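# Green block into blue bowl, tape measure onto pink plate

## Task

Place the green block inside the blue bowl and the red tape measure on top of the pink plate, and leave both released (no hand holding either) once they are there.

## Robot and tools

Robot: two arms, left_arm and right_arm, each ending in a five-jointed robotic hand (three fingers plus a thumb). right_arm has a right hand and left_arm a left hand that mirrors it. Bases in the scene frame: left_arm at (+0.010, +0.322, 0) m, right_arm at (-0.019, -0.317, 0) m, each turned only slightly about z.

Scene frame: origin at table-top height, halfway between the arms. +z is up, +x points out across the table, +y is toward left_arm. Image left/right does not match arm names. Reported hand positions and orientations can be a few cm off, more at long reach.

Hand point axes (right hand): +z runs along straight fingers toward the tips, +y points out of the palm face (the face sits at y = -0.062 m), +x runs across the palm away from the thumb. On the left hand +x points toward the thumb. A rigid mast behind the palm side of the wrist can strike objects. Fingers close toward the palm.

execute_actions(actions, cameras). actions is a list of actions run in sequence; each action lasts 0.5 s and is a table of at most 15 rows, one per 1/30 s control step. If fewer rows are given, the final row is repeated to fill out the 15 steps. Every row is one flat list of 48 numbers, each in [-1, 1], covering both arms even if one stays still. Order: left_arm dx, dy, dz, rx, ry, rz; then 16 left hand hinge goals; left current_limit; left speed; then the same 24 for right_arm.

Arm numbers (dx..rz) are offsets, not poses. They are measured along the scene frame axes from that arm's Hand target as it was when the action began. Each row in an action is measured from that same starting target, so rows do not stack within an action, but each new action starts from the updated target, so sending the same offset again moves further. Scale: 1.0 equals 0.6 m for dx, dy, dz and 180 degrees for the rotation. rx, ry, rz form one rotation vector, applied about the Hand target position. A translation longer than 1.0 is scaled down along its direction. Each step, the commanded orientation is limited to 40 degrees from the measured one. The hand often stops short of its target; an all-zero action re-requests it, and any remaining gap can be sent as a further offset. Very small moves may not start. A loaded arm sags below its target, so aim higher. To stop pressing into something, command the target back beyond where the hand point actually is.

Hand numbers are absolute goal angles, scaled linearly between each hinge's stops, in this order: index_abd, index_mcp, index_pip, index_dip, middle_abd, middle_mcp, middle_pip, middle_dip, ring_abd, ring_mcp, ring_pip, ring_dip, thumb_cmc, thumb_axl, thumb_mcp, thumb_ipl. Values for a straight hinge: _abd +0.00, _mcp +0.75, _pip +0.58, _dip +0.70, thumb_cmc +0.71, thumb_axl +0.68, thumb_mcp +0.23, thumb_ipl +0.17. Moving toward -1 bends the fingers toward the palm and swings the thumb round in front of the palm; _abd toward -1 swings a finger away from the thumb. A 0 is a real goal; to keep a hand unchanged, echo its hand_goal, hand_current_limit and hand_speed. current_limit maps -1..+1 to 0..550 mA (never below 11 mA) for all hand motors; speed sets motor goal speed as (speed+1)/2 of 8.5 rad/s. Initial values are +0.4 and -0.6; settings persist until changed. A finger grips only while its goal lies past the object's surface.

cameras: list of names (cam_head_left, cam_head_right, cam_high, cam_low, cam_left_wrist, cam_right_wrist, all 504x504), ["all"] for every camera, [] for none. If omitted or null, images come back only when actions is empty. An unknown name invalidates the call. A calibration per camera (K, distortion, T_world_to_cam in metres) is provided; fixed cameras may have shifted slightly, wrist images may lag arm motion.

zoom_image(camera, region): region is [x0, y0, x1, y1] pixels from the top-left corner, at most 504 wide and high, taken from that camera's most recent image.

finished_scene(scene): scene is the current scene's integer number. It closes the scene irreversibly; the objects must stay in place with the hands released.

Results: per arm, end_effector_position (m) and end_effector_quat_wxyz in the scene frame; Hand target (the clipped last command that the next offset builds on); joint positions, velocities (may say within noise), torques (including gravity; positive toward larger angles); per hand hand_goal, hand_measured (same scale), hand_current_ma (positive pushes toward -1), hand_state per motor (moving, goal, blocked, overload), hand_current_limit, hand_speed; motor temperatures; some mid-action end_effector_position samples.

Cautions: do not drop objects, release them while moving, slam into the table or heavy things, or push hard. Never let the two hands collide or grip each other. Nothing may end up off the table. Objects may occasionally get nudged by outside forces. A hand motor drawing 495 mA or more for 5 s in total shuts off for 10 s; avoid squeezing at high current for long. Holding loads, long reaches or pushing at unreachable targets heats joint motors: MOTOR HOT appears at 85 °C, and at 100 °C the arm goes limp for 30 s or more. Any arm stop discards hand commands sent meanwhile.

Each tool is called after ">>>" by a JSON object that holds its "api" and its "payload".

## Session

>>> {"api": "execute_actions", "payload": {"actions": []}}

>>> {"api": "zoom_image", "payload": {"camera": "cam_head_left", "region": [100, 250, 504, 504]}}

>>> {"api": "zoom_image", "payload": {"camera": "cam_head_right", "region": [100, 250, 504, 504]}}

>>> {"api": "zoom_image", "payload": {"camera": "cam_high", "region": [50, 80, 330, 420]}}

Scene clock: 0.00 s.
left_arm: end_effector_position=(+0.6316, +0.2593, +0.1647) hand_goal=(+0.000, +0.754, +0.576, +0.696, +0.000, +0.754, +0.576, +0.696, +0.000, +0.754, +0.576, +0.696, +0.714, +0.678, +0.226, +0.168) hand_measured=(+0.000, +0.754, +0.576, +0.696, +0.000, +0.754, +0.576, +0.696, +0.000, +0.754, +0.576, +0.696, +0.714, +0.678, +0.226, +0.168) hand_current_ma=(+0, +0, +0, +0, +0, +0, +0, +0, +0, +0, +0, +0, +0, +0, +0, +0) hand_state=(goal, goal, goal, goal, goal, goal, goal, goal, goal, goal, goal, goal, overload, goal, goal, goal) hand_current_limit=0.40 hand_speed=-0.60 end_effector_quat_wxyz=(+0.157, +0.983, +0.089, -0.028) | right_arm: end_effector_position=(+0.4075, -0.2058, +0.2699) hand_goal=(+0.000, +0.754, +0.576, +0.696, +0.000, +0.754, +0.576, +0.696, +0.000, +0.754, +0.576, +0.696, +0.714, +0.678, +0.226, +0.168) hand_measured=(+0.000, +0.754, +0.576, +0.696, +0.000, +0.754, +0.576, +0.696, +0.000, +0.754, +0.576, +0.696, +0.714, +0.678, +0.226, +0.168) hand_current_ma=(+0, +0, +0, +0, +0, +0, +0, +0, +0, +0, +0, +0, +0, +0, +0, +0) hand_state=(goal, goal, goal, goal, goal, goal, goal, goal, goal, goal, goal, goal, goal, goal, goal, goal) hand_current_limit=0.40 hand_speed=-0.60 end_effector_quat_wxyz=(+0.209, +0.790, -0.099, +0.568)
Joint positions: left_arm=[0.065 1.945 1.738 -1.429 0.313 1.516] | right_arm=[0.682 1.35 0.938 -0.21 1.094 1.909]
Joint velocities: within noise
Joint torques (N m): no reading
Motor temperatures (°C): left_arm=[23 20 22 23 19 19] | right_arm=[23 20 23 23 20 20]
Heat: left arm: hottest waist 23 °C; right arm: hottest waist 23 °C.
Hand target: left_arm +0.6413, +0.2651, +0.1845; +0.156, +0.984, +0.089, -0.005 | right_arm +0.4127, -0.1979, +0.2896; +0.192, +0.782, -0.111, +0.583
camera_calibration:
cam_left_wrist: T_world_to_cam=[[-0.879359, 0.471652, -0.0653637, 0.401808], [0.370814, 0.764441, 0.527378, -0.56758], [0.298706, 0.439516, -0.847113, -0.0443904], [0, 0, 0, 1]] pos_world=[0.57706, 0.263878, 0.287989]
cam_right_wrist: T_world_to_cam=[[-0.510573, -0.631624, -0.583409, 0.268122], [-0.502585, 0.769763, -0.39354, 0.436552], [0.697656, 0.0922821, -0.710465, 0.0562595], [0, 0, 0, 1]] pos_world=[0.31705, -0.171881, 0.368196]

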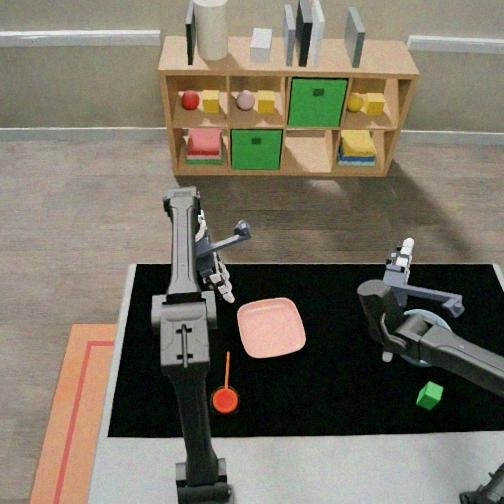

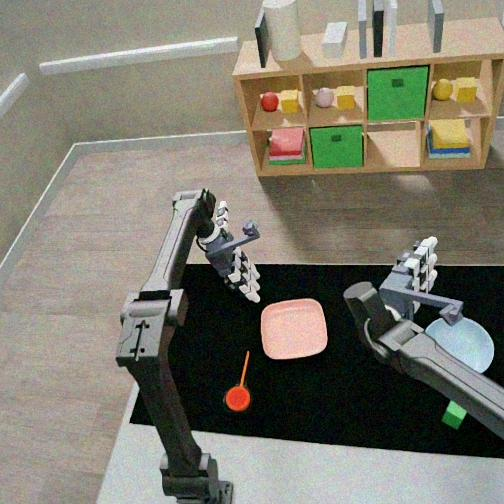

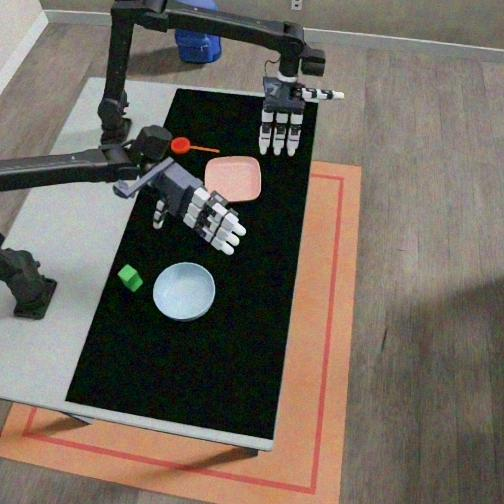

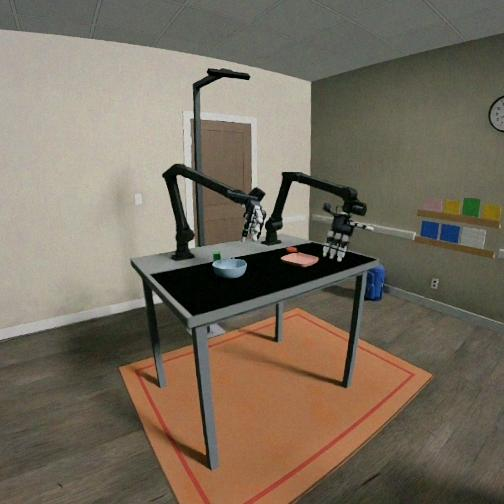

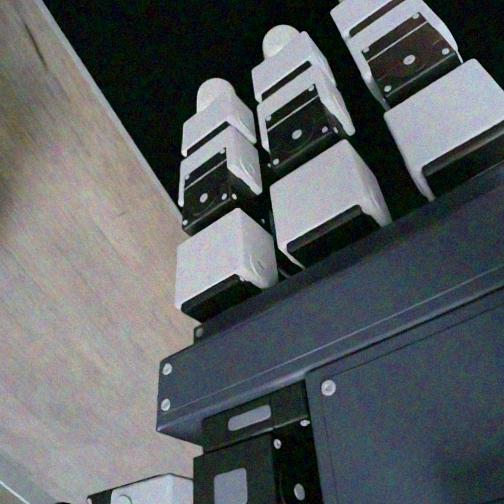

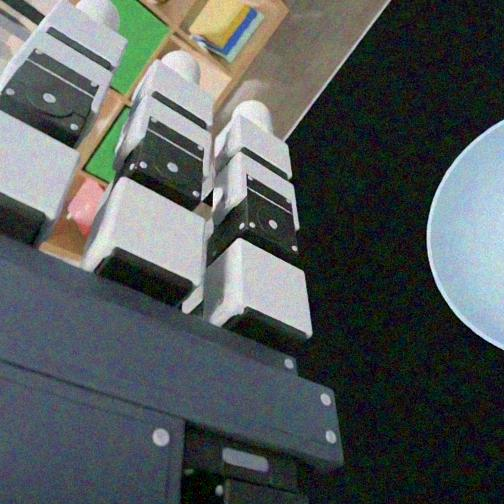

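Scaled by 1.248 from the camera's 504x504 image, which has a finer 720x720 frame.

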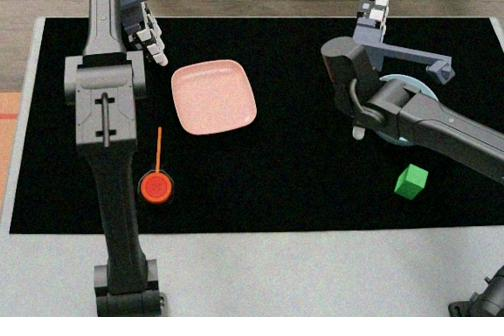

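Scaled by 1.248 from the camera's 504x504 image, which has a finer 720x720 frame.

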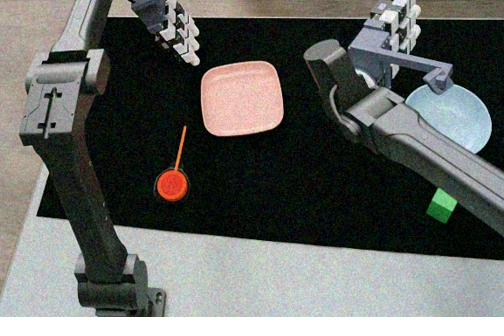

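Scaled by 1.482 from the camera's 504x504 image, which has a finer 720x720 frame.

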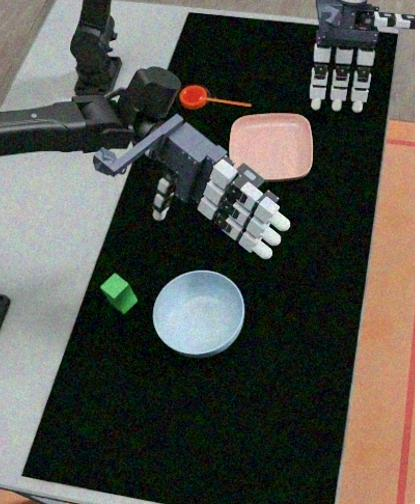

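>>> {"api": "zoom_image", "payload": {"camera": "cam_head_left", "region": [390, 350, 470, 430]}}

>>> {"api": "zoom_image", "payload": {"camera": "cam_high", "region": [100, 240, 230, 340]}}

>>> {"api": "zoom_image", "payload": {"camera": "cam_head_right", "region": [404, 300, 504, 440]}}

Scaled by 6.300 from the camera's 504x504 image, which has a finer 720x720 frame.

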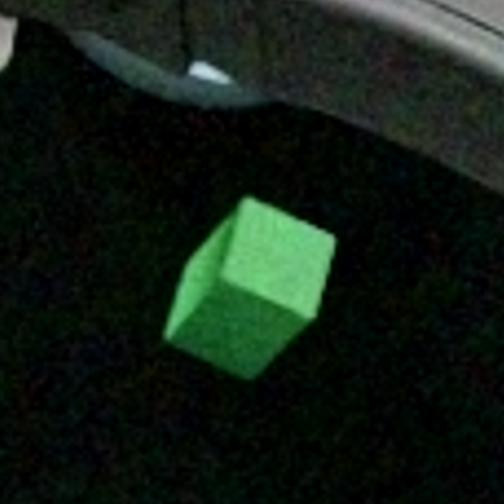

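Scaled by 3.877 from the camera's 504x504 image, which has a finer 720x720 frame.

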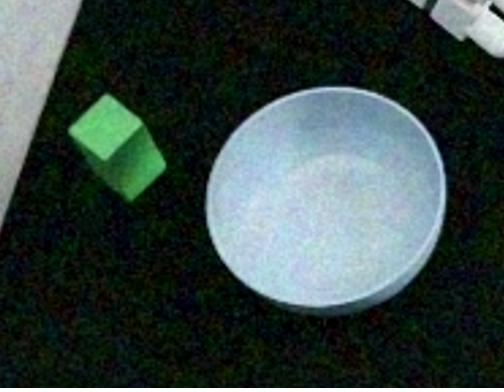

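Scaled by 3.600 from the camera's 504x504 image, which has a finer 720x720 frame.

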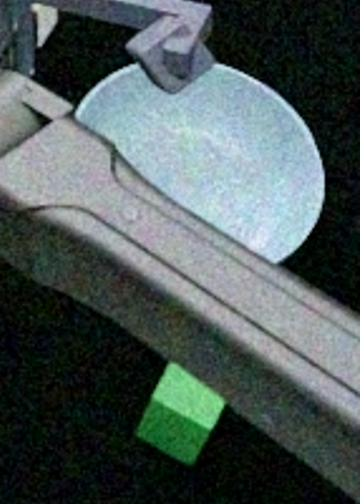

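>>> {"api": "execute_actions", "payload": {"actions": [[[-0.0833,0,0.1667,0,0,0,0,0.754,0.576,0.696,0,0.754,0.576,0.696,0,0.754,0.576,0.696,0.714,0.678,0.226,0.168,0.4,-0.6,0.0172,0.0062,0.0818,-0.1477,0.0852,0.0384,0,0.754,0.576,0.696,0,0.754,0.576,0.696,0,0.754,0.576,0.696,0.714,0.678,0.226,0.168,0.4,-0.6]],[[-0.15,0.0167,0.033,0,0,0,0,0.754,0.576,0.696,0,0.754,0.576,0.696,0,0.754,0.576,0.696,0.714,0.678,0.226,0.168,0.4,-0.6,0.0215,0.0263,0.0492,-0.1446,0.0891,0.0412,0,0.754,0.576,0.696,0,0.754,0.576,0.696,0,0.754,0.576,0.696,0.714,0.678,0.226,0.168,0.4,-0.6]],[[-0.0167,0.26,-0.02,0,0,0.1019,0,0.754,0.576,0.696,0,0.754,0.576,0.696,0,0.754,0.576,0.696,0.714,0.678,0.226,0.168,0.4,-0.6,0.012,0.0353,-0.0092,-0.1414,0.0932,0.0436,0,0.754,0.576,0.696,0,0.754,0.576,0.696,0,0.754,0.576,0.696,0.714,0.678,0.226,0.168,0.4,-0.6]]]}}

Scene clock: 18.27 s.
left_arm: end_effector_position=(+0.4832, +0.4208, +0.2788) hand_goal=(+0.000, +0.754, +0.576, +0.696, +0.000, +0.754, +0.576, +0.696, +0.000, +0.754, +0.576, +0.696, +0.714, +0.678, +0.226, +0.168) hand_measured=(+0.002, +0.758, +0.576, +0.696, +0.002, +0.756, +0.576, +0.696, +0.002, +0.756, +0.576, +0.696, +0.896, +0.678, +0.222, +0.168) hand_current_ma=(+1, +6, +0, +0, +1, +5, +0, +0, +1, +5, +0, +0, +0, -1, -10, +0) hand_state=(goal, goal, goal, goal, goal, goal, goal, goal, goal, goal, goal, goal, overload, goal, goal, goal) hand_current_limit=0.40 hand_speed=-0.60 end_effector_quat_wxyz=(+0.160, +0.956, +0.247, +0.000) | right_arm: end_effector_position=(+0.4462, -0.1581, +0.3496) hand_goal=(+0.000, +0.754, +0.576, +0.696, +0.000, +0.754, +0.576, +0.696, +0.000, +0.754, +0.576, +0.696, +0.714, +0.678, +0.226, +0.168) hand_measured=(+0.002, +0.762, +0.578, +0.696, +0.002, +0.762, +0.576, +0.696, +0.000, +0.762, +0.576, +0.696, +0.726, +0.678, +0.224, +0.168) hand_current_ma=(+1, +20, +2, +0, +1, +20, +1, +0, +1, +20, +1, +0, +35, -1, -3, -1) hand_state=(goal, goal, goal, goal, goal, goal, goal, goal, goal, goal, goal, goal, goal, goal, goal, goal) hand_current_limit=0.40 hand_speed=-0.60 end_effector_quat_wxyz=(+0.544, +0.651, +0.495, +0.188)
Joint positions: left_arm=[0.438 1.536 1.488 -1.6 0.311 1.565] | right_arm=[0.702 1.327 0.981 -0.59 1.138 0.571]
Joint torques (N m): left_arm=[-1.03 -11.75 10.92 -0.13 0.51 0.15] | right_arm=[-0.26 -9.64 8.91 2.09 0.66 -0.13]
Heat: left arm: hottest elbow 24 °C; right arm: hottest elbow 25 °C.
Hand target: left_arm +0.4914, +0.4311, +0.2923; +0.155, +0.957, +0.245, +0.020 | right_arm +0.4431, -0.1572, +0.3626; +0.541, +0.650, +0.491, +0.209
Off the commanded pose: left_arm 0.019 m, 2 deg | right_arm 0.013 m, 2 deg.
Step readings (end_effector_position of left_arm | right_arm):
0: (+0.6316, +0.2593, +0.1647) | (+0.4075, -0.2058, +0.2699)
1: (+0.6265, +0.2587, +0.1680) | (+0.4075, -0.2071, +0.2754)
2: (+0.6185, +0.2578, +0.1731) | (+0.4073, -0.2082, +0.2827)
4: (+0.6030, +0.2569, +0.1965) | (+0.4083, -0.2088, +0.2939)
8: (+0.5854, +0.2548, +0.2508) | (+0.4120, -0.2076, +0.3026)
15: (+0.5838, +0.2546, +0.2786) | (+0.4155, -0.2058, +0.3100)
16: (+0.5774, +0.2544, +0.2751) | (+0.4165, -0.2046, +0.3136)
17: (+0.5637, +0.2543, +0.2689) | (+0.4172, -0.2035, +0.3198)
19: (+0.5286, +0.2569, +0.2619) | (+0.4194, -0.1993, +0.3261)
23: (+0.5037, +0.2690, +0.2817) | (+0.4252, -0.1921, +0.3318)
30: (+0.4995, +0.2777, +0.2943) | (+0.4314, -0.1857, +0.3384)
31: (+0.4984, +0.2834, +0.2928) | (+0.4324, -0.1832, +0.3386)
32: (+0.4962, +0.2939, +0.2913) | (+0.4335, -0.1805, +0.3400)
34: (+0.4921, +0.3478, +0.2848) | (+0.4360, -0.1756, +0.3383)
38: (+0.4761, +0.4491, +0.2785) | (+0.4413, -0.1671, +0.3419)
45: (+0.4786, +0.4403, +0.2780) | (+0.4456, -0.1600, +0.3504)

>>> {"api": "execute_actions", "payload": {"actions": [[[-0.098,0.242,0,0,0,0.1019,0,0.754,0.576,0.696,0,0.754,0.576,0.696,0,0.754,0.576,0.696,0.714,0.678,0.226,0.168,0.4,-0.6,-0.0093,0.0217,-0.0467,-0.138,0.0973,0.0457,0,0.754,0.576,0.696,0,0.754,0.576,0.696,0,0.754,0.576,0.696,0.714,0.678,0.226,0.168,0.4,-0.6]],[[-0.168,0.2,0,0,0,0.1019,0,0.754,0.576,0.696,0,0.754,0.576,0.696,0,0.754,0.576,0.696,0.714,0.678,0.226,0.168,0.4,-0.6,-0.0345,0,-0.08,-0.1346,0.1014,0.0474,0,0.754,0.576,0.696,0,0.754,0.576,0.696,0,0.754,0.576,0.696,0.714,0.678,0.226,0.168,0.4,-0.6]],[[0,0,0,0,0,0,0,0.754,0.576,0.696,0,0.754,0.576,0.696,0,0.754,0.576,0.696,0.714,0.678,0.226,0.168,0.4,-0.6,-0.0632,-0.0313,-0.0842,-0.131,0.1053,0.0487,0,0.6,0.2,0.696,0,0.6,0.2,0.696,0,0.55,0,0.696,0.3,0.678,0.2,0.168,0.4,-0.6]],[[0,0,0,0,0,0,0,0.754,0.576,0.696,0,0.754,0.576,0.696,0,0.754,0.576,0.696,0.714,0.678,0.226,0.168,0.4,-0.6,-0.0838,-0.0642,-0.0742,-0.1276,0.1093,0.0497,-0.12,0.42,-0.1,0.696,0.12,0.42,-0.1,0.696,0,0.4,-0.5,0.696,-0.1,0.677,0.169,0.168,0.4,-0.6]],[[0,0,0,0,0,0,0,0.754,0.576,0.696,0,0.754,0.576,0.696,0,0.754,0.576,0.696,0.714,0.678,0.226,0.168,0.4,-0.6,-0.0863,-0.0803,-0.0383,-0.1239,0.1132,0.0504,-0.12,0.38,-0.372,0.696,0.12,0.38,-0.372,0.696,0,0.3,-1,0.696,-0.671,0.677,0.169,0.168,0.4,-0.6]]], "cameras": ["cam_high","cam_low","cam_head_left","cam_head_right"]}}

>>> {"api": "zoom_image", "payload": {"camera": "cam_head_left", "region": [370, 310, 490, 450]}}

>>> {"api": "zoom_image", "payload": {"camera": "cam_head_right", "region": [384, 300, 504, 440]}}

>>> {"api": "zoom_image", "payload": {"camera": "cam_low", "region": [170, 210, 270, 290]}}

Scene clock: 22.37 s.
left_arm: end_effector_position=(+0.3293, +0.6801, +0.2730) hand_goal=(+0.000, +0.754, +0.576, +0.696, +0.000, +0.754, +0.576, +0.696, +0.000, +0.754, +0.576, +0.696, +0.714, +0.678, +0.226, +0.168) hand_measured=(+0.002, +0.758, +0.576, +0.696, +0.002, +0.756, +0.576, +0.696, +0.002, +0.756, +0.576, +0.696, +1.000, +0.678, +0.222, +0.168) hand_current_ma=(+1, +6, -1, +0, +1, +5, -1, +0, +1, +5, -1, +0, +0, -1, -11, +0) hand_state=(goal, goal, goal, goal, goal, goal, goal, goal, goal, goal, goal, goal, overload, goal, goal, goal) hand_current_limit=0.40 hand_speed=-0.60 end_effector_quat_wxyz=(+0.154, +0.829, +0.536, +0.046) | right_arm: end_effector_position=(+0.2747, -0.2486, +0.1652) hand_goal=(-0.120, +0.380, -0.372, +0.696, +0.120, +0.380, -0.372, +0.696, +0.000, +0.300, -1.000, +0.696, -0.670, +0.678, +0.170, +0.168) hand_measured=(-0.118, +0.376, -0.368, +0.696, +0.116, +0.376, -0.368, +0.696, -0.002, +0.300, -0.992, +0.696, -0.668, +0.678, +0.170, +0.168) hand_current_ma=(+3, -8, +8, +0, -7, -7, +7, +0, -2, -2, +18, +0, +5, -1, +0, -1) hand_state=(goal, goal, goal, goal, goal, goal, goal, goal, goal, goal, goal, goal, goal, goal, goal, goal) hand_current_limit=0.40 hand_speed=-0.60 end_effector_quat_wxyz=(+0.225, -0.303, +0.757, -0.534)
Joint positions: left_arm=[1.076 1.531 1.468 -1.593 0.311 1.562] | right_arm=[0.674 0.918 0.656 -1.049 1.224 -1.828]
Joint torques (N m): left_arm=[-0.85 -11.46 12.37 -0.2 0.47 0.11] | right_arm=[-1.03 -3.66 8.69 1.29 0.7 -0.03]
Heat: left arm: hottest elbow 25 °C; right arm: hottest elbow 25 °C.
Hand target: left_arm +0.3317, +0.6962, +0.2923; +0.141, +0.831, +0.533, +0.068 | right_arm +0.2769, -0.2497, +0.1686; +0.234, -0.299, +0.761, -0.526
Off the commanded pose: left_arm 0.025 m, 3 deg | right_arm 0.004 m, 2 deg.
Step readings (end_effector_position of left_arm | right_arm):
0: (+0.4832, +0.4208, +0.2788) | (+0.4462, -0.1581, +0.3496)
1: (+0.4812, +0.4268, +0.2779) | (+0.4463, -0.1568, +0.3459)
2: (+0.4764, +0.4393, +0.2787) | (+0.4458, -0.1548, +0.3429)
4: (+0.4574, +0.4935, +0.2772) | (+0.4403, -0.1537, +0.3305)
8: (+0.4092, +0.5883, +0.2739) | (+0.4388, -0.1512, +0.3193)
15: (+0.4159, +0.5783, +0.2736) | (+0.4393, -0.1469, +0.3233)
16: (+0.4162, +0.5783, +0.2738) | (+0.4376, -0.1469, +0.3181)
17: (+0.4128, +0.5836, +0.2757) | (+0.4340, -0.1463, +0.3120)
19: (+0.3834, +0.6225, +0.2759) | (+0.4228, -0.1489, +0.2936)
23: (+0.3113, +0.6952, +0.2723) | (+0.4172, -0.1491, +0.2768)
30: (+0.3142, +0.6928, +0.2724) | (+0.4173, -0.1449, +0.2783)
31: (+0.3188, +0.6891, +0.2724) | (+0.4133, -0.1462, +0.2713)
32: (+0.3233, +0.6852, +0.2724) | (+0.4070, -0.1487, +0.2645)
34: (+0.3293, +0.6801, +0.2730) | (+0.3908, -0.1581, +0.2462)
38: (+0.3299, +0.6796, +0.2730) | (+0.3806, -0.1635, +0.2327)
45: (+0.3293, +0.6801, +0.2730) | (+0.3788, -0.1606, +0.2301)
46: (+0.3293, +0.6801, +0.2730) | (+0.3730, -0.1645, +0.2240)
47: (+0.3293, +0.6801, +0.2730) | (+0.3649, -0.1710, +0.2180)
49: (+0.3293, +0.6801, +0.2730) | (+0.3484, -0.1869, +0.2034)
53: (+0.3293, +0.6801, +0.2730) | (+0.3343, -0.2007, +0.1887)
60: (+0.3293, +0.6801, +0.2730) | (+0.3291, -0.1995, +0.1873)
61: (+0.3293, +0.6801, +0.2730) | (+0.3229, -0.2052, +0.1843)
62: (+0.3293, +0.6801, +0.2730) | (+0.3142, -0.2144, +0.1810)
64: (+0.3293, +0.6801, +0.2730) | (+0.2980, -0.2329, +0.1713)
68: (+0.3293, +0.6801, +0.2730) | (+0.2843, -0.2463, +0.1625)
75: (+0.3293, +0.6801, +0.2730) | (+0.2778, -0.2466, +0.1657)
Images, in order (width x height): cam_head_left 504x504, cam_head_right 504x504, cam_high 504x504, cam_low 504x504.

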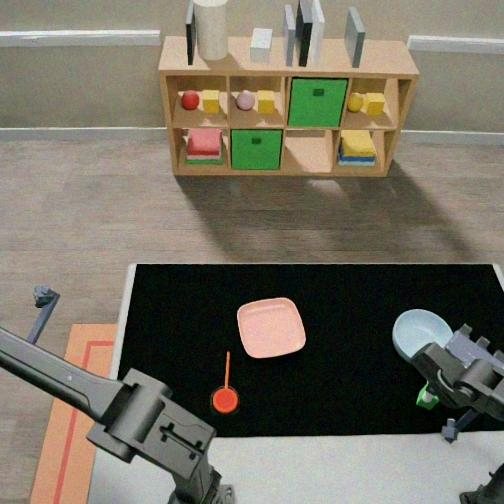

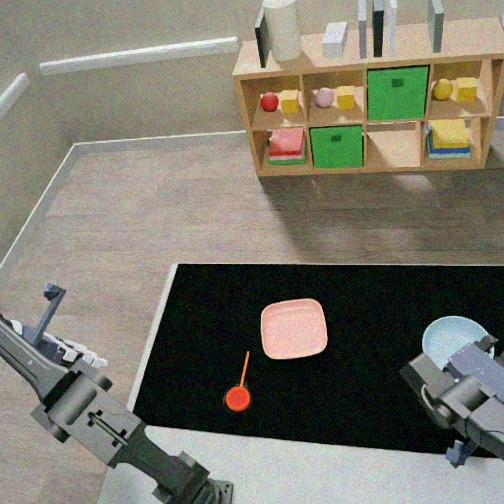

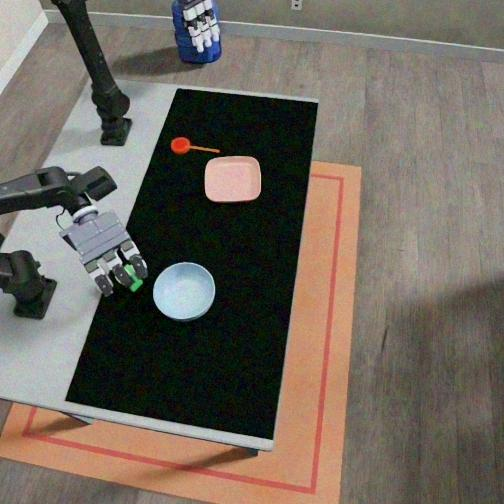

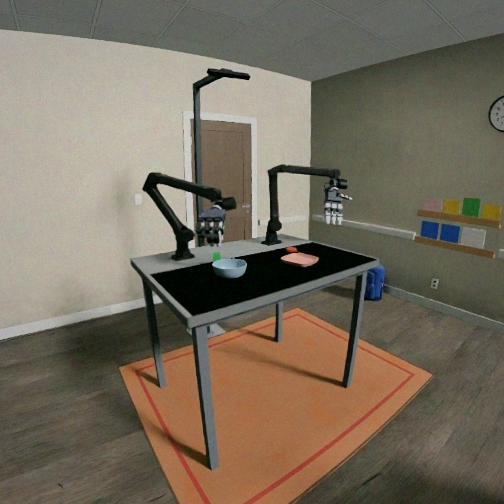

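Scaled by 3.600 from the camera's 504x504 image, which has a finer 720x720 frame.

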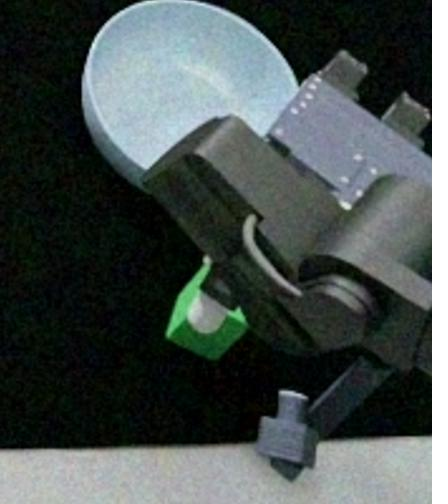

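Scaled by 3.600 from the camera's 504x504 image, which has a finer 720x720 frame.

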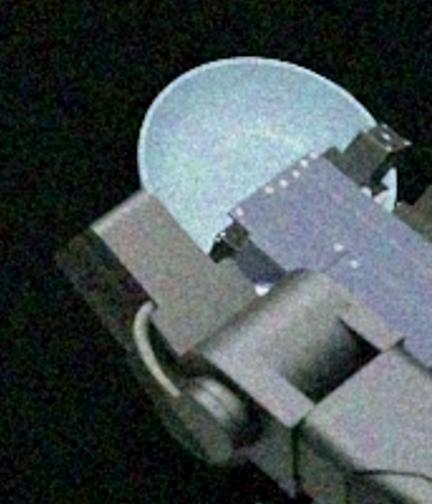

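Scaled by 5.040 from the camera's 504x504 image, which has a finer 720x720 frame.

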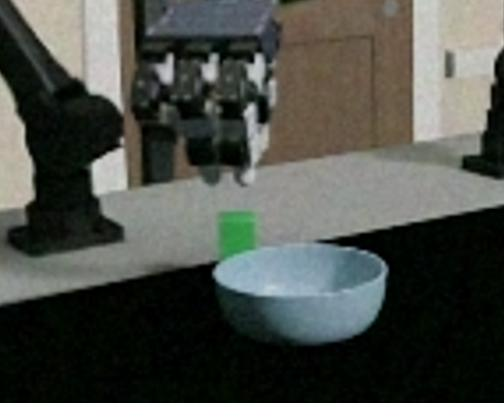

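>>> {"api": "execute_actions", "payload": {"actions": [[[0,0,0,0,0,0,0,0.754,0.576,0.696,0,0.754,0.576,0.696,0,0.754,0.576,0.696,0.714,0.678,0.226,0.168,0.4,-0.6,-0.0027,-0.0198,-0.085,0,0,0.0183,-0.12,0.42,-0.5,0.696,0.12,0.42,-0.5,0.696,0,0.3,-1,0.696,-0.671,0.677,0.169,0.168,0.4,-0.6]]], "cameras": ["cam_high","cam_low","cam_head_left","cam_head_right"]}}

>>> {"api": "zoom_image", "payload": {"camera": "cam_head_left", "region": [370, 310, 490, 450]}}

>>> {"api": "zoom_image", "payload": {"camera": "cam_high", "region": [60, 190, 220, 330]}}

>>> {"api": "zoom_image", "payload": {"camera": "cam_low", "region": [190, 220, 260, 280]}}

Scene clock: 25.60 s.
left_arm: end_effector_position=(+0.3293, +0.6801, +0.2730) hand_goal=(+0.000, +0.754, +0.576, +0.696, +0.000, +0.754, +0.576, +0.696, +0.000, +0.754, +0.576, +0.696, +0.714, +0.678, +0.226, +0.168) hand_measured=(+0.002, +0.758, +0.576, +0.696, +0.002, +0.756, +0.576, +0.696, +0.002, +0.756, +0.576, +0.696, +1.000, +0.678, +0.222, +0.168) hand_current_ma=(+1, +6, -1, +0, +1, +5, -1, +0, +1, +5, -1, +0, +0, -1, -11, +0) hand_state=(goal, goal, goal, goal, goal, goal, goal, goal, goal, goal, goal, goal, overload, goal, goal, goal) hand_current_limit=0.40 hand_speed=-0.60 end_effector_quat_wxyz=(+0.154, +0.829, +0.536, +0.046) | right_arm: end_effector_position=(+0.2687, -0.2674, +0.1079) hand_goal=(-0.120, +0.420, -0.500, +0.696, +0.120, +0.420, -0.500, +0.696, +0.000, +0.300, -1.000, +0.696, -0.670, +0.678, +0.170, +0.168) hand_measured=(-0.118, +0.410, -0.496, +0.696, +0.118, +0.410, -0.496, +0.696, -0.002, +0.298, -0.994, +0.696, -0.668, +0.678, +0.170, +0.168) hand_current_ma=(+2, -24, +10, +0, -3, -28, +9, +0, -2, -4, +12, +0, +3, -1, +0, -1) hand_state=(goal, goal, goal, goal, goal, goal, goal, goal, goal, goal, goal, goal, goal, goal, goal, goal) hand_current_limit=0.40 hand_speed=-0.60 end_effector_quat_wxyz=(+0.230, -0.324, +0.751, -0.527)
Joint positions: left_arm=[1.076 1.531 1.468 -1.593 0.311 1.562] | right_arm=[0.61 0.865 0.458 -0.669 1.175 -2.096]
Joint torques (N m): left_arm=[-1.2 -11.87 12.22 -0.32 0.48 0.14] | right_arm=[-0.44 -2.55 9.42 1.88 0.57 -0.07]
Heat: left arm: hottest elbow 25 °C; right arm: hottest elbow 25 °C.
Hand target: left_arm +0.3317, +0.6962, +0.2923; +0.141, +0.831, +0.533, +0.068 | right_arm +0.2753, -0.2615, +0.1176; +0.249, -0.320, +0.752, -0.519
Off the commanded pose: left_arm 0.025 m, 3 deg | right_arm 0.013 m, 2 deg.
joint sent to its limit (right arm) — joint 6 (wrist roll), lower limit. The joint targets are off in position, not in orientation.
Step readings (end_effector_position of left_arm | right_arm):
0: (+0.3293, +0.6801, +0.2730) | (+0.2747, -0.2486, +0.1652)
1: (+0.3293, +0.6801, +0.2730) | (+0.2755, -0.2487, +0.1602)
2: (+0.3293, +0.6801, +0.2730) | (+0.2777, -0.2471, +0.1531)
4: (+0.3293, +0.6801, +0.2730) | (+0.2745, -0.2507, +0.1299)
8: (+0.3293, +0.6801, +0.2730) | (+0.2653, -0.2647, +0.1010)
15: (+0.3293, +0.6801, +0.2730) | (+0.2700, -0.2664, +0.1084)
Images, in order (width x height): cam_head_left 504x504, cam_head_right 504x504, cam_high 504x504, cam_low 504x504.

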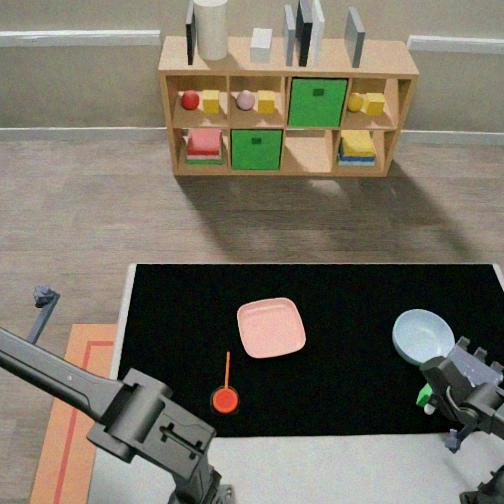

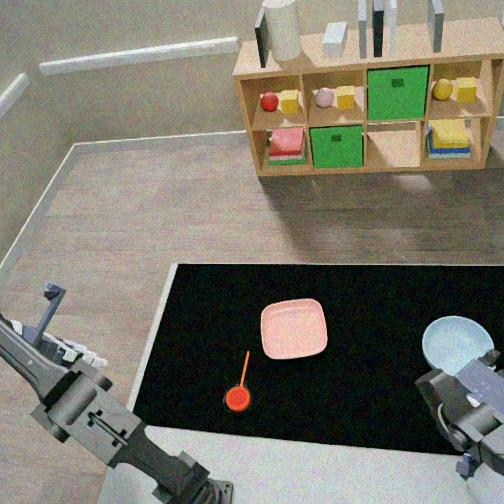

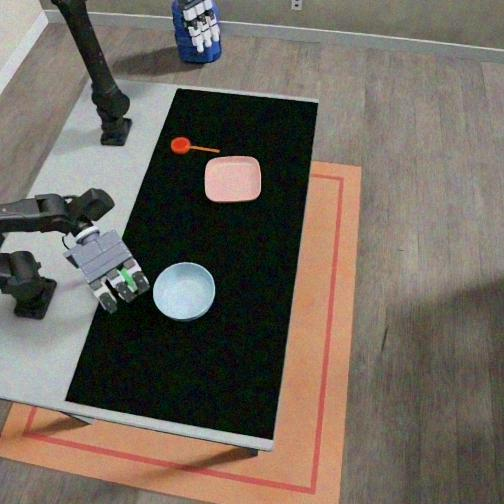

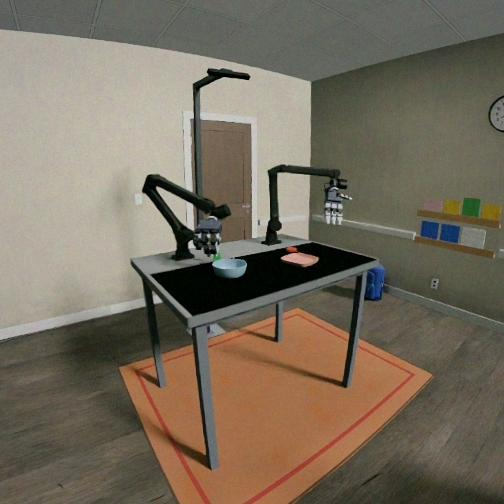

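Scaled by 3.600 from the camera's 504x504 image, which has a finer 720x720 frame.

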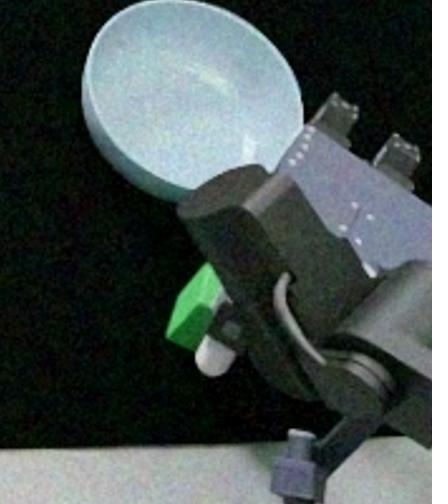

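Scaled by 3.150 from the camera's 504x504 image, which has a finer 720x720 frame.

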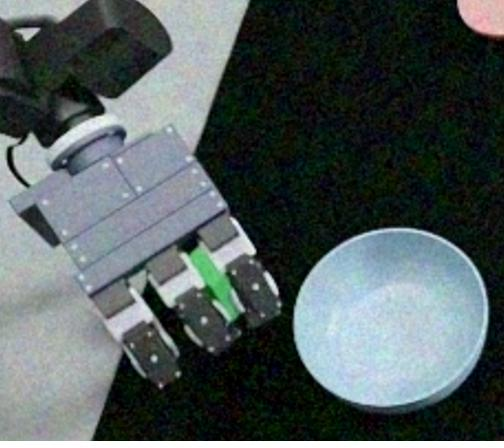

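Scaled by 7.200 from the camera's 504x504 image, which has a finer 720x720 frame.

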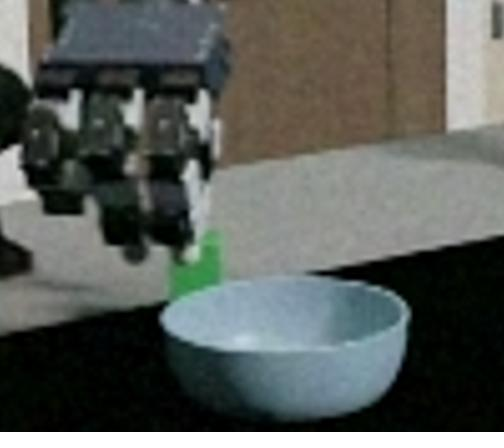

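>>> {"api": "execute_actions", "payload": {"actions": [[[0,0,0,0,0,0,0,0.754,0.576,0.696,0,0.754,0.576,0.696,0,0.754,0.576,0.696,0.714,0.678,0.226,0.168,0.4,-0.6,0.006,0.009,-0.06,0,0,-0.008,-0.12,0.42,-0.5,0.696,0.12,0.42,-0.5,0.696,0,0.3,-1,0.696,-0.671,0.677,0.169,0.168,0.4,-0.6]]], "cameras": ["cam_high","cam_low","cam_head_left"]}}

>>> {"api": "zoom_image", "payload": {"camera": "cam_head_left", "region": [370, 310, 490, 450]}}

>>> {"api": "zoom_image", "payload": {"camera": "cam_high", "region": [60, 190, 220, 330]}}

>>> {"api": "zoom_image", "payload": {"camera": "cam_low", "region": [190, 220, 260, 280]}}

Scene clock: 27.83 s.
left_arm: end_effector_position=(+0.3293, +0.6801, +0.2730) hand_goal=(+0.000, +0.754, +0.576, +0.696, +0.000, +0.754, +0.576, +0.696, +0.000, +0.754, +0.576, +0.696, +0.714, +0.678, +0.226, +0.168) hand_measured=(+0.002, +0.758, +0.576, +0.696, +0.002, +0.756, +0.576, +0.696, +0.002, +0.756, +0.576, +0.696, +1.000, +0.678, +0.222, +0.168) hand_current_ma=(+1, +6, -1, +0, +1, +5, -1, +0, +1, +5, -1, +0, +0, -1, -11, +0) hand_state=(goal, goal, goal, goal, goal, goal, goal, goal, goal, goal, goal, goal, overload, goal, goal, goal) hand_current_limit=0.40 hand_speed=-0.60 end_effector_quat_wxyz=(+0.154, +0.829, +0.536, +0.046) | right_arm: end_effector_position=(+0.2720, -0.2637, +0.0750) hand_goal=(-0.120, +0.420, -0.500, +0.696, +0.120, +0.420, -0.500, +0.696, +0.000, +0.300, -1.000, +0.696, -0.670, +0.678, +0.170, +0.168) hand_measured=(-0.118, +0.412, -0.496, +0.696, +0.118, +0.410, -0.496, +0.696, -0.002, +0.298, -0.994, +0.696, -0.670, +0.678, +0.170, +0.168) hand_current_ma=(+2, -21, +9, +0, -3, -24, +8, +0, -2, -4, +12, +0, +2, -1, +0, -1) hand_state=(goal, goal, goal, goal, goal, goal, goal, goal, goal, goal, goal, goal, goal, goal, goal, goal) hand_current_limit=0.40 hand_speed=-0.60 end_effector_quat_wxyz=(+0.223, -0.323, +0.754, -0.527)
Joint positions: left_arm=[1.076 1.531 1.468 -1.593 0.311 1.562] | right_arm=[0.614 0.971 0.42 -0.573 1.178 -2.054]
Joint torques (N m): left_arm=[-1.03 -12.22 12.31 -0.34 0.46 0.16] | right_arm=[0.67 -2.78 8.55 1.63 1.02 0.17]
Heat: left arm: hottest elbow 26 °C; right arm: hottest elbow 26 °C.
Hand target: left_arm +0.3317, +0.6962, +0.2923; +0.141, +0.831, +0.533, +0.068 | right_arm +0.2789, -0.2562, +0.0816; +0.242, -0.311, +0.756, -0.522
Off the commanded pose: left_arm 0.025 m, 3 deg | right_arm 0.012 m, 3 deg.
Step readings (end_effector_position of left_arm | right_arm):
0: (+0.3293, +0.6801, +0.2730) | (+0.2687, -0.2675, +0.1079)
1: (+0.3293, +0.6801, +0.2730) | (+0.2696, -0.2670, +0.1064)
2: (+0.3293, +0.6801, +0.2730) | (+0.2715, -0.2658, +0.1042)
4: (+0.3293, +0.6801, +0.2730) | (+0.2726, -0.2644, +0.0926)
8: (+0.3293, +0.6801, +0.2730) | (+0.2703, -0.2650, +0.0750)
15: (+0.3293, +0.6801, +0.2730) | (+0.2724, -0.2635, +0.0755)
Images, in order (width x height): cam_head_left 504x504, cam_high 504x504, cam_low 504x504.

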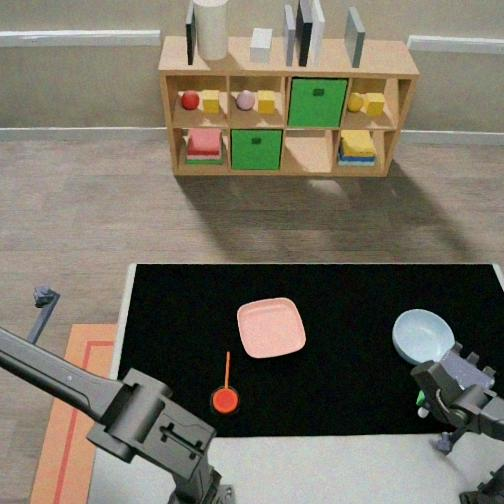

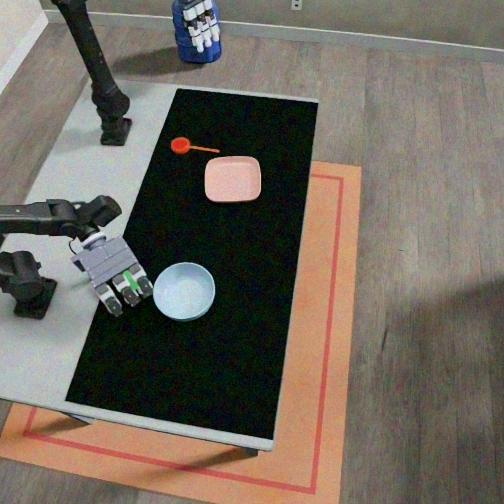

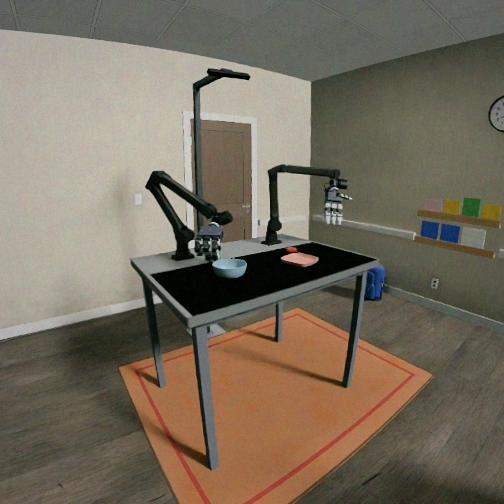

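Scaled by 3.600 from the camera's 504x504 image, which has a finer 720x720 frame.

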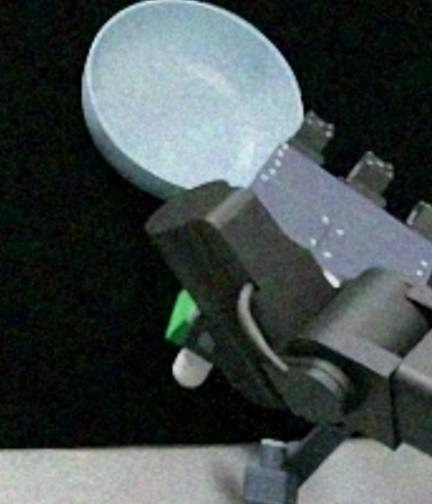

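Scaled by 3.150 from the camera's 504x504 image, which has a finer 720x720 frame.

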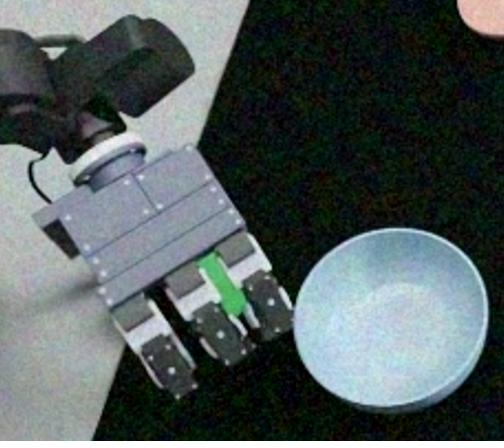

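Scaled by 7.200 from the camera's 504x504 image, which has a finer 720x720 frame.

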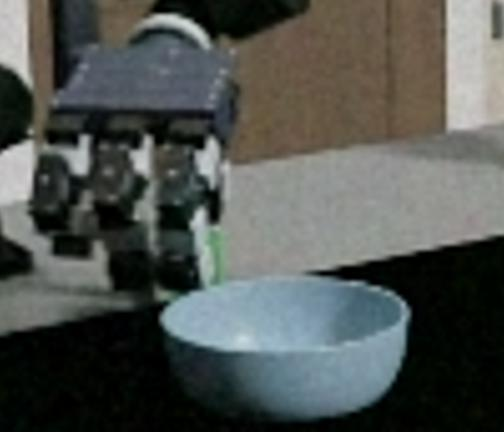

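>>> {"api": "execute_actions", "payload": {"actions": [[[0,0,0,0,0,0,0,0.754,0.576,0.696,0,0.754,0.576,0.696,0,0.754,0.576,0.696,0.714,0.678,0.226,0.168,0.4,-0.6,0,0,0,0,0,0,-0.12,0.33,-0.5,0.696,0.12,0.33,-0.5,0.696,0,0.3,-1,0.696,-0.671,0.677,0.0,0.168,0.2,-0.85]],[[0,0,0,0,0,0,0,0.754,0.576,0.696,0,0.754,0.576,0.696,0,0.754,0.576,0.696,0.714,0.678,0.226,0.168,0.4,-0.6,0,0,0,0,0,0,-0.12,0.13,-0.5,0.696,0.12,0.13,-0.5,0.696,0,0.3,-1,0.696,-0.671,0.677,-0.2,0.168,0.2,-0.88]]], "cameras": ["cam_high","cam_low","cam_head_left"]}}

>>> {"api": "zoom_image", "payload": {"camera": "cam_head_left", "region": [370, 310, 490, 450]}}

>>> {"api": "zoom_image", "payload": {"camera": "cam_high", "region": [60, 190, 220, 330]}}

>>> {"api": "zoom_image", "payload": {"camera": "cam_low", "region": [190, 220, 260, 280]}}

Scene clock: 29.93 s.
left_arm: end_effector_position=(+0.3293, +0.6801, +0.2730) hand_goal=(+0.000, +0.754, +0.576, +0.696, +0.000, +0.754, +0.576, +0.696, +0.000, +0.754, +0.576, +0.696, +0.714, +0.678, +0.226, +0.168) hand_measured=(+0.002, +0.758, +0.576, +0.696, +0.002, +0.756, +0.576, +0.696, +0.002, +0.756, +0.576, +0.696, +1.000, +0.678, +0.222, +0.168) hand_current_ma=(+1, +6, -1, +0, +1, +5, -1, +0, +1, +5, -1, +0, +0, -1, -11, +0) hand_state=(goal, goal, goal, goal, goal, goal, goal, goal, goal, goal, goal, goal, overload, goal, goal, goal) hand_current_limit=0.40 hand_speed=-0.60 end_effector_quat_wxyz=(+0.154, +0.829, +0.536, +0.046) | right_arm: end_effector_position=(+0.2727, -0.2642, +0.0756) hand_goal=(-0.120, +0.130, -0.500, +0.696, +0.120, +0.130, -0.500, +0.696, +0.000, +0.300, -1.000, +0.696, -0.670, +0.678, -0.200, +0.168) hand_measured=(-0.112, +0.242, -0.480, +0.704, +0.110, +0.172, -0.490, +0.700, -0.002, +0.298, -0.994, +0.696, -0.678, +0.678, -0.060, +0.186) hand_current_ma=(+16, +330, +55, +18, -22, +152, +22, +7, -2, -4, +12, +0, -19, +0, +330, +69) hand_state=(goal, blocked, goal, goal, goal, blocked, goal, goal, goal, goal, goal, goal, goal, goal, blocked, goal) hand_current_limit=0.20 hand_speed=-0.88 end_effector_quat_wxyz=(+0.223, -0.321, +0.755, -0.527)
Joint positions: left_arm=[1.076 1.531 1.468 -1.593 0.311 1.562] | right_arm=[0.611 0.971 0.421 -0.573 1.178 -2.053]
Joint torques (N m): left_arm=[-1.2 -11.87 12.31 -0.25 0.51 0.16] | right_arm=[0.38 -3.43 8.44 1.72 0.98 0.18]
Heat: left arm: hottest elbow 26 °C; right arm: hottest elbow 26 °C.
Hand target: left_arm +0.3317, +0.6962, +0.2923; +0.141, +0.831, +0.533, +0.068 | right_arm +0.2789, -0.2561, +0.0816; +0.243, -0.311, +0.756, -0.522
Off the commanded pose: left_arm 0.025 m, 3 deg | right_arm 0.012 m, 3 deg.
Step readings (end_effector_position of left_arm | right_arm):
0: (+0.3293, +0.6801, +0.2730) | (+0.2720, -0.2637, +0.0750)
1: (+0.3293, +0.6801, +0.2730) | (+0.2720, -0.2637, +0.0750)
2: (+0.3293, +0.6801, +0.2730) | (+0.2725, -0.2633, +0.0756)
4: (+0.3293, +0.6801, +0.2730) | (+0.2720, -0.2637, +0.0750)
8: (+0.3293, +0.6801, +0.2730) | (+0.2720, -0.2637, +0.0750)
15: (+0.3293, +0.6801, +0.2730) | (+0.2720, -0.2637, +0.0750)
16: (+0.3293, +0.6801, +0.2730) | (+0.2720, -0.2637, +0.0750)
17: (+0.3293, +0.6801, +0.2730) | (+0.2725, -0.2633, +0.0756)
19: (+0.3293, +0.6801, +0.2730) | (+0.2720, -0.2637, +0.0750)
23: (+0.3293, +0.6801, +0.2730) | (+0.2720, -0.2637, +0.0750)
30: (+0.3293, +0.6801, +0.2730) | (+0.2727, -0.2642, +0.0756)
Images, in order (width x height): cam_head_left 504x504, cam_high 504x504, cam_low 504x504.

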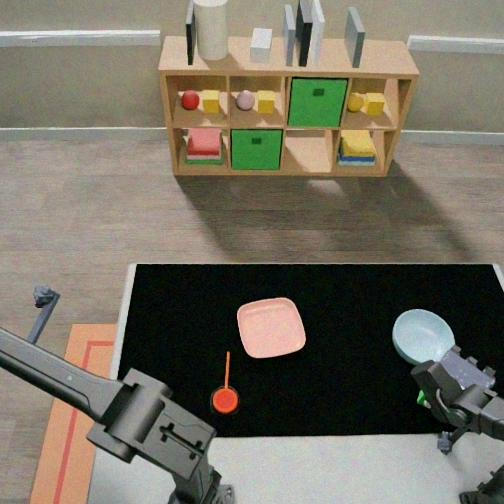

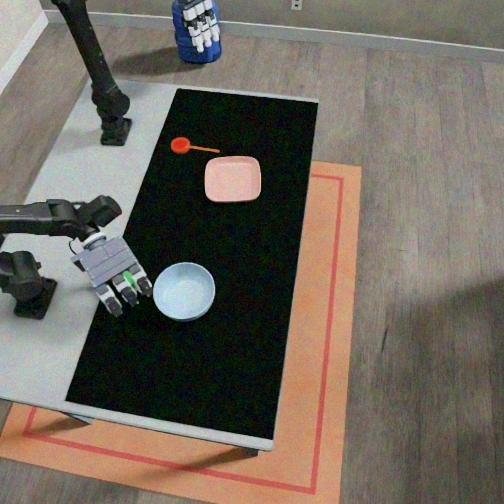

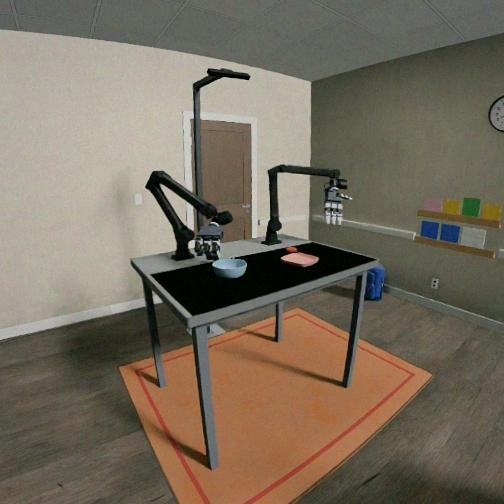

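Scaled by 3.600 from the camera's 504x504 image, which has a finer 720x720 frame.

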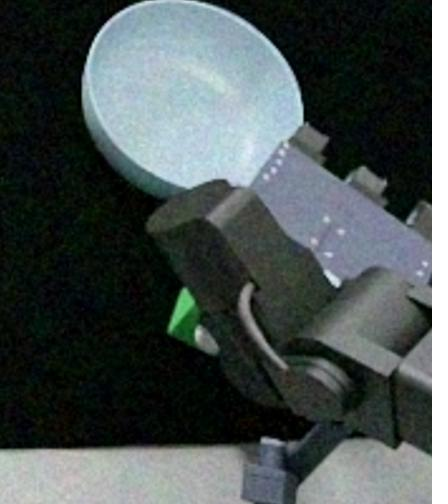

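Scaled by 3.150 from the camera's 504x504 image, which has a finer 720x720 frame.

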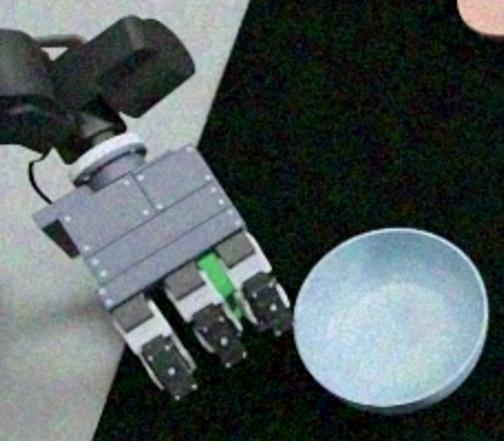

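Scaled by 7.200 from the camera's 504x504 image, which has a finer 720x720 frame.

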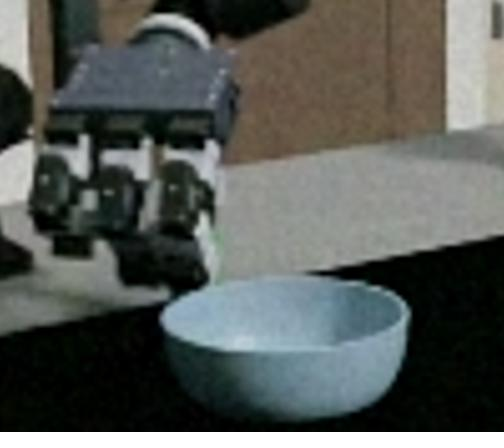

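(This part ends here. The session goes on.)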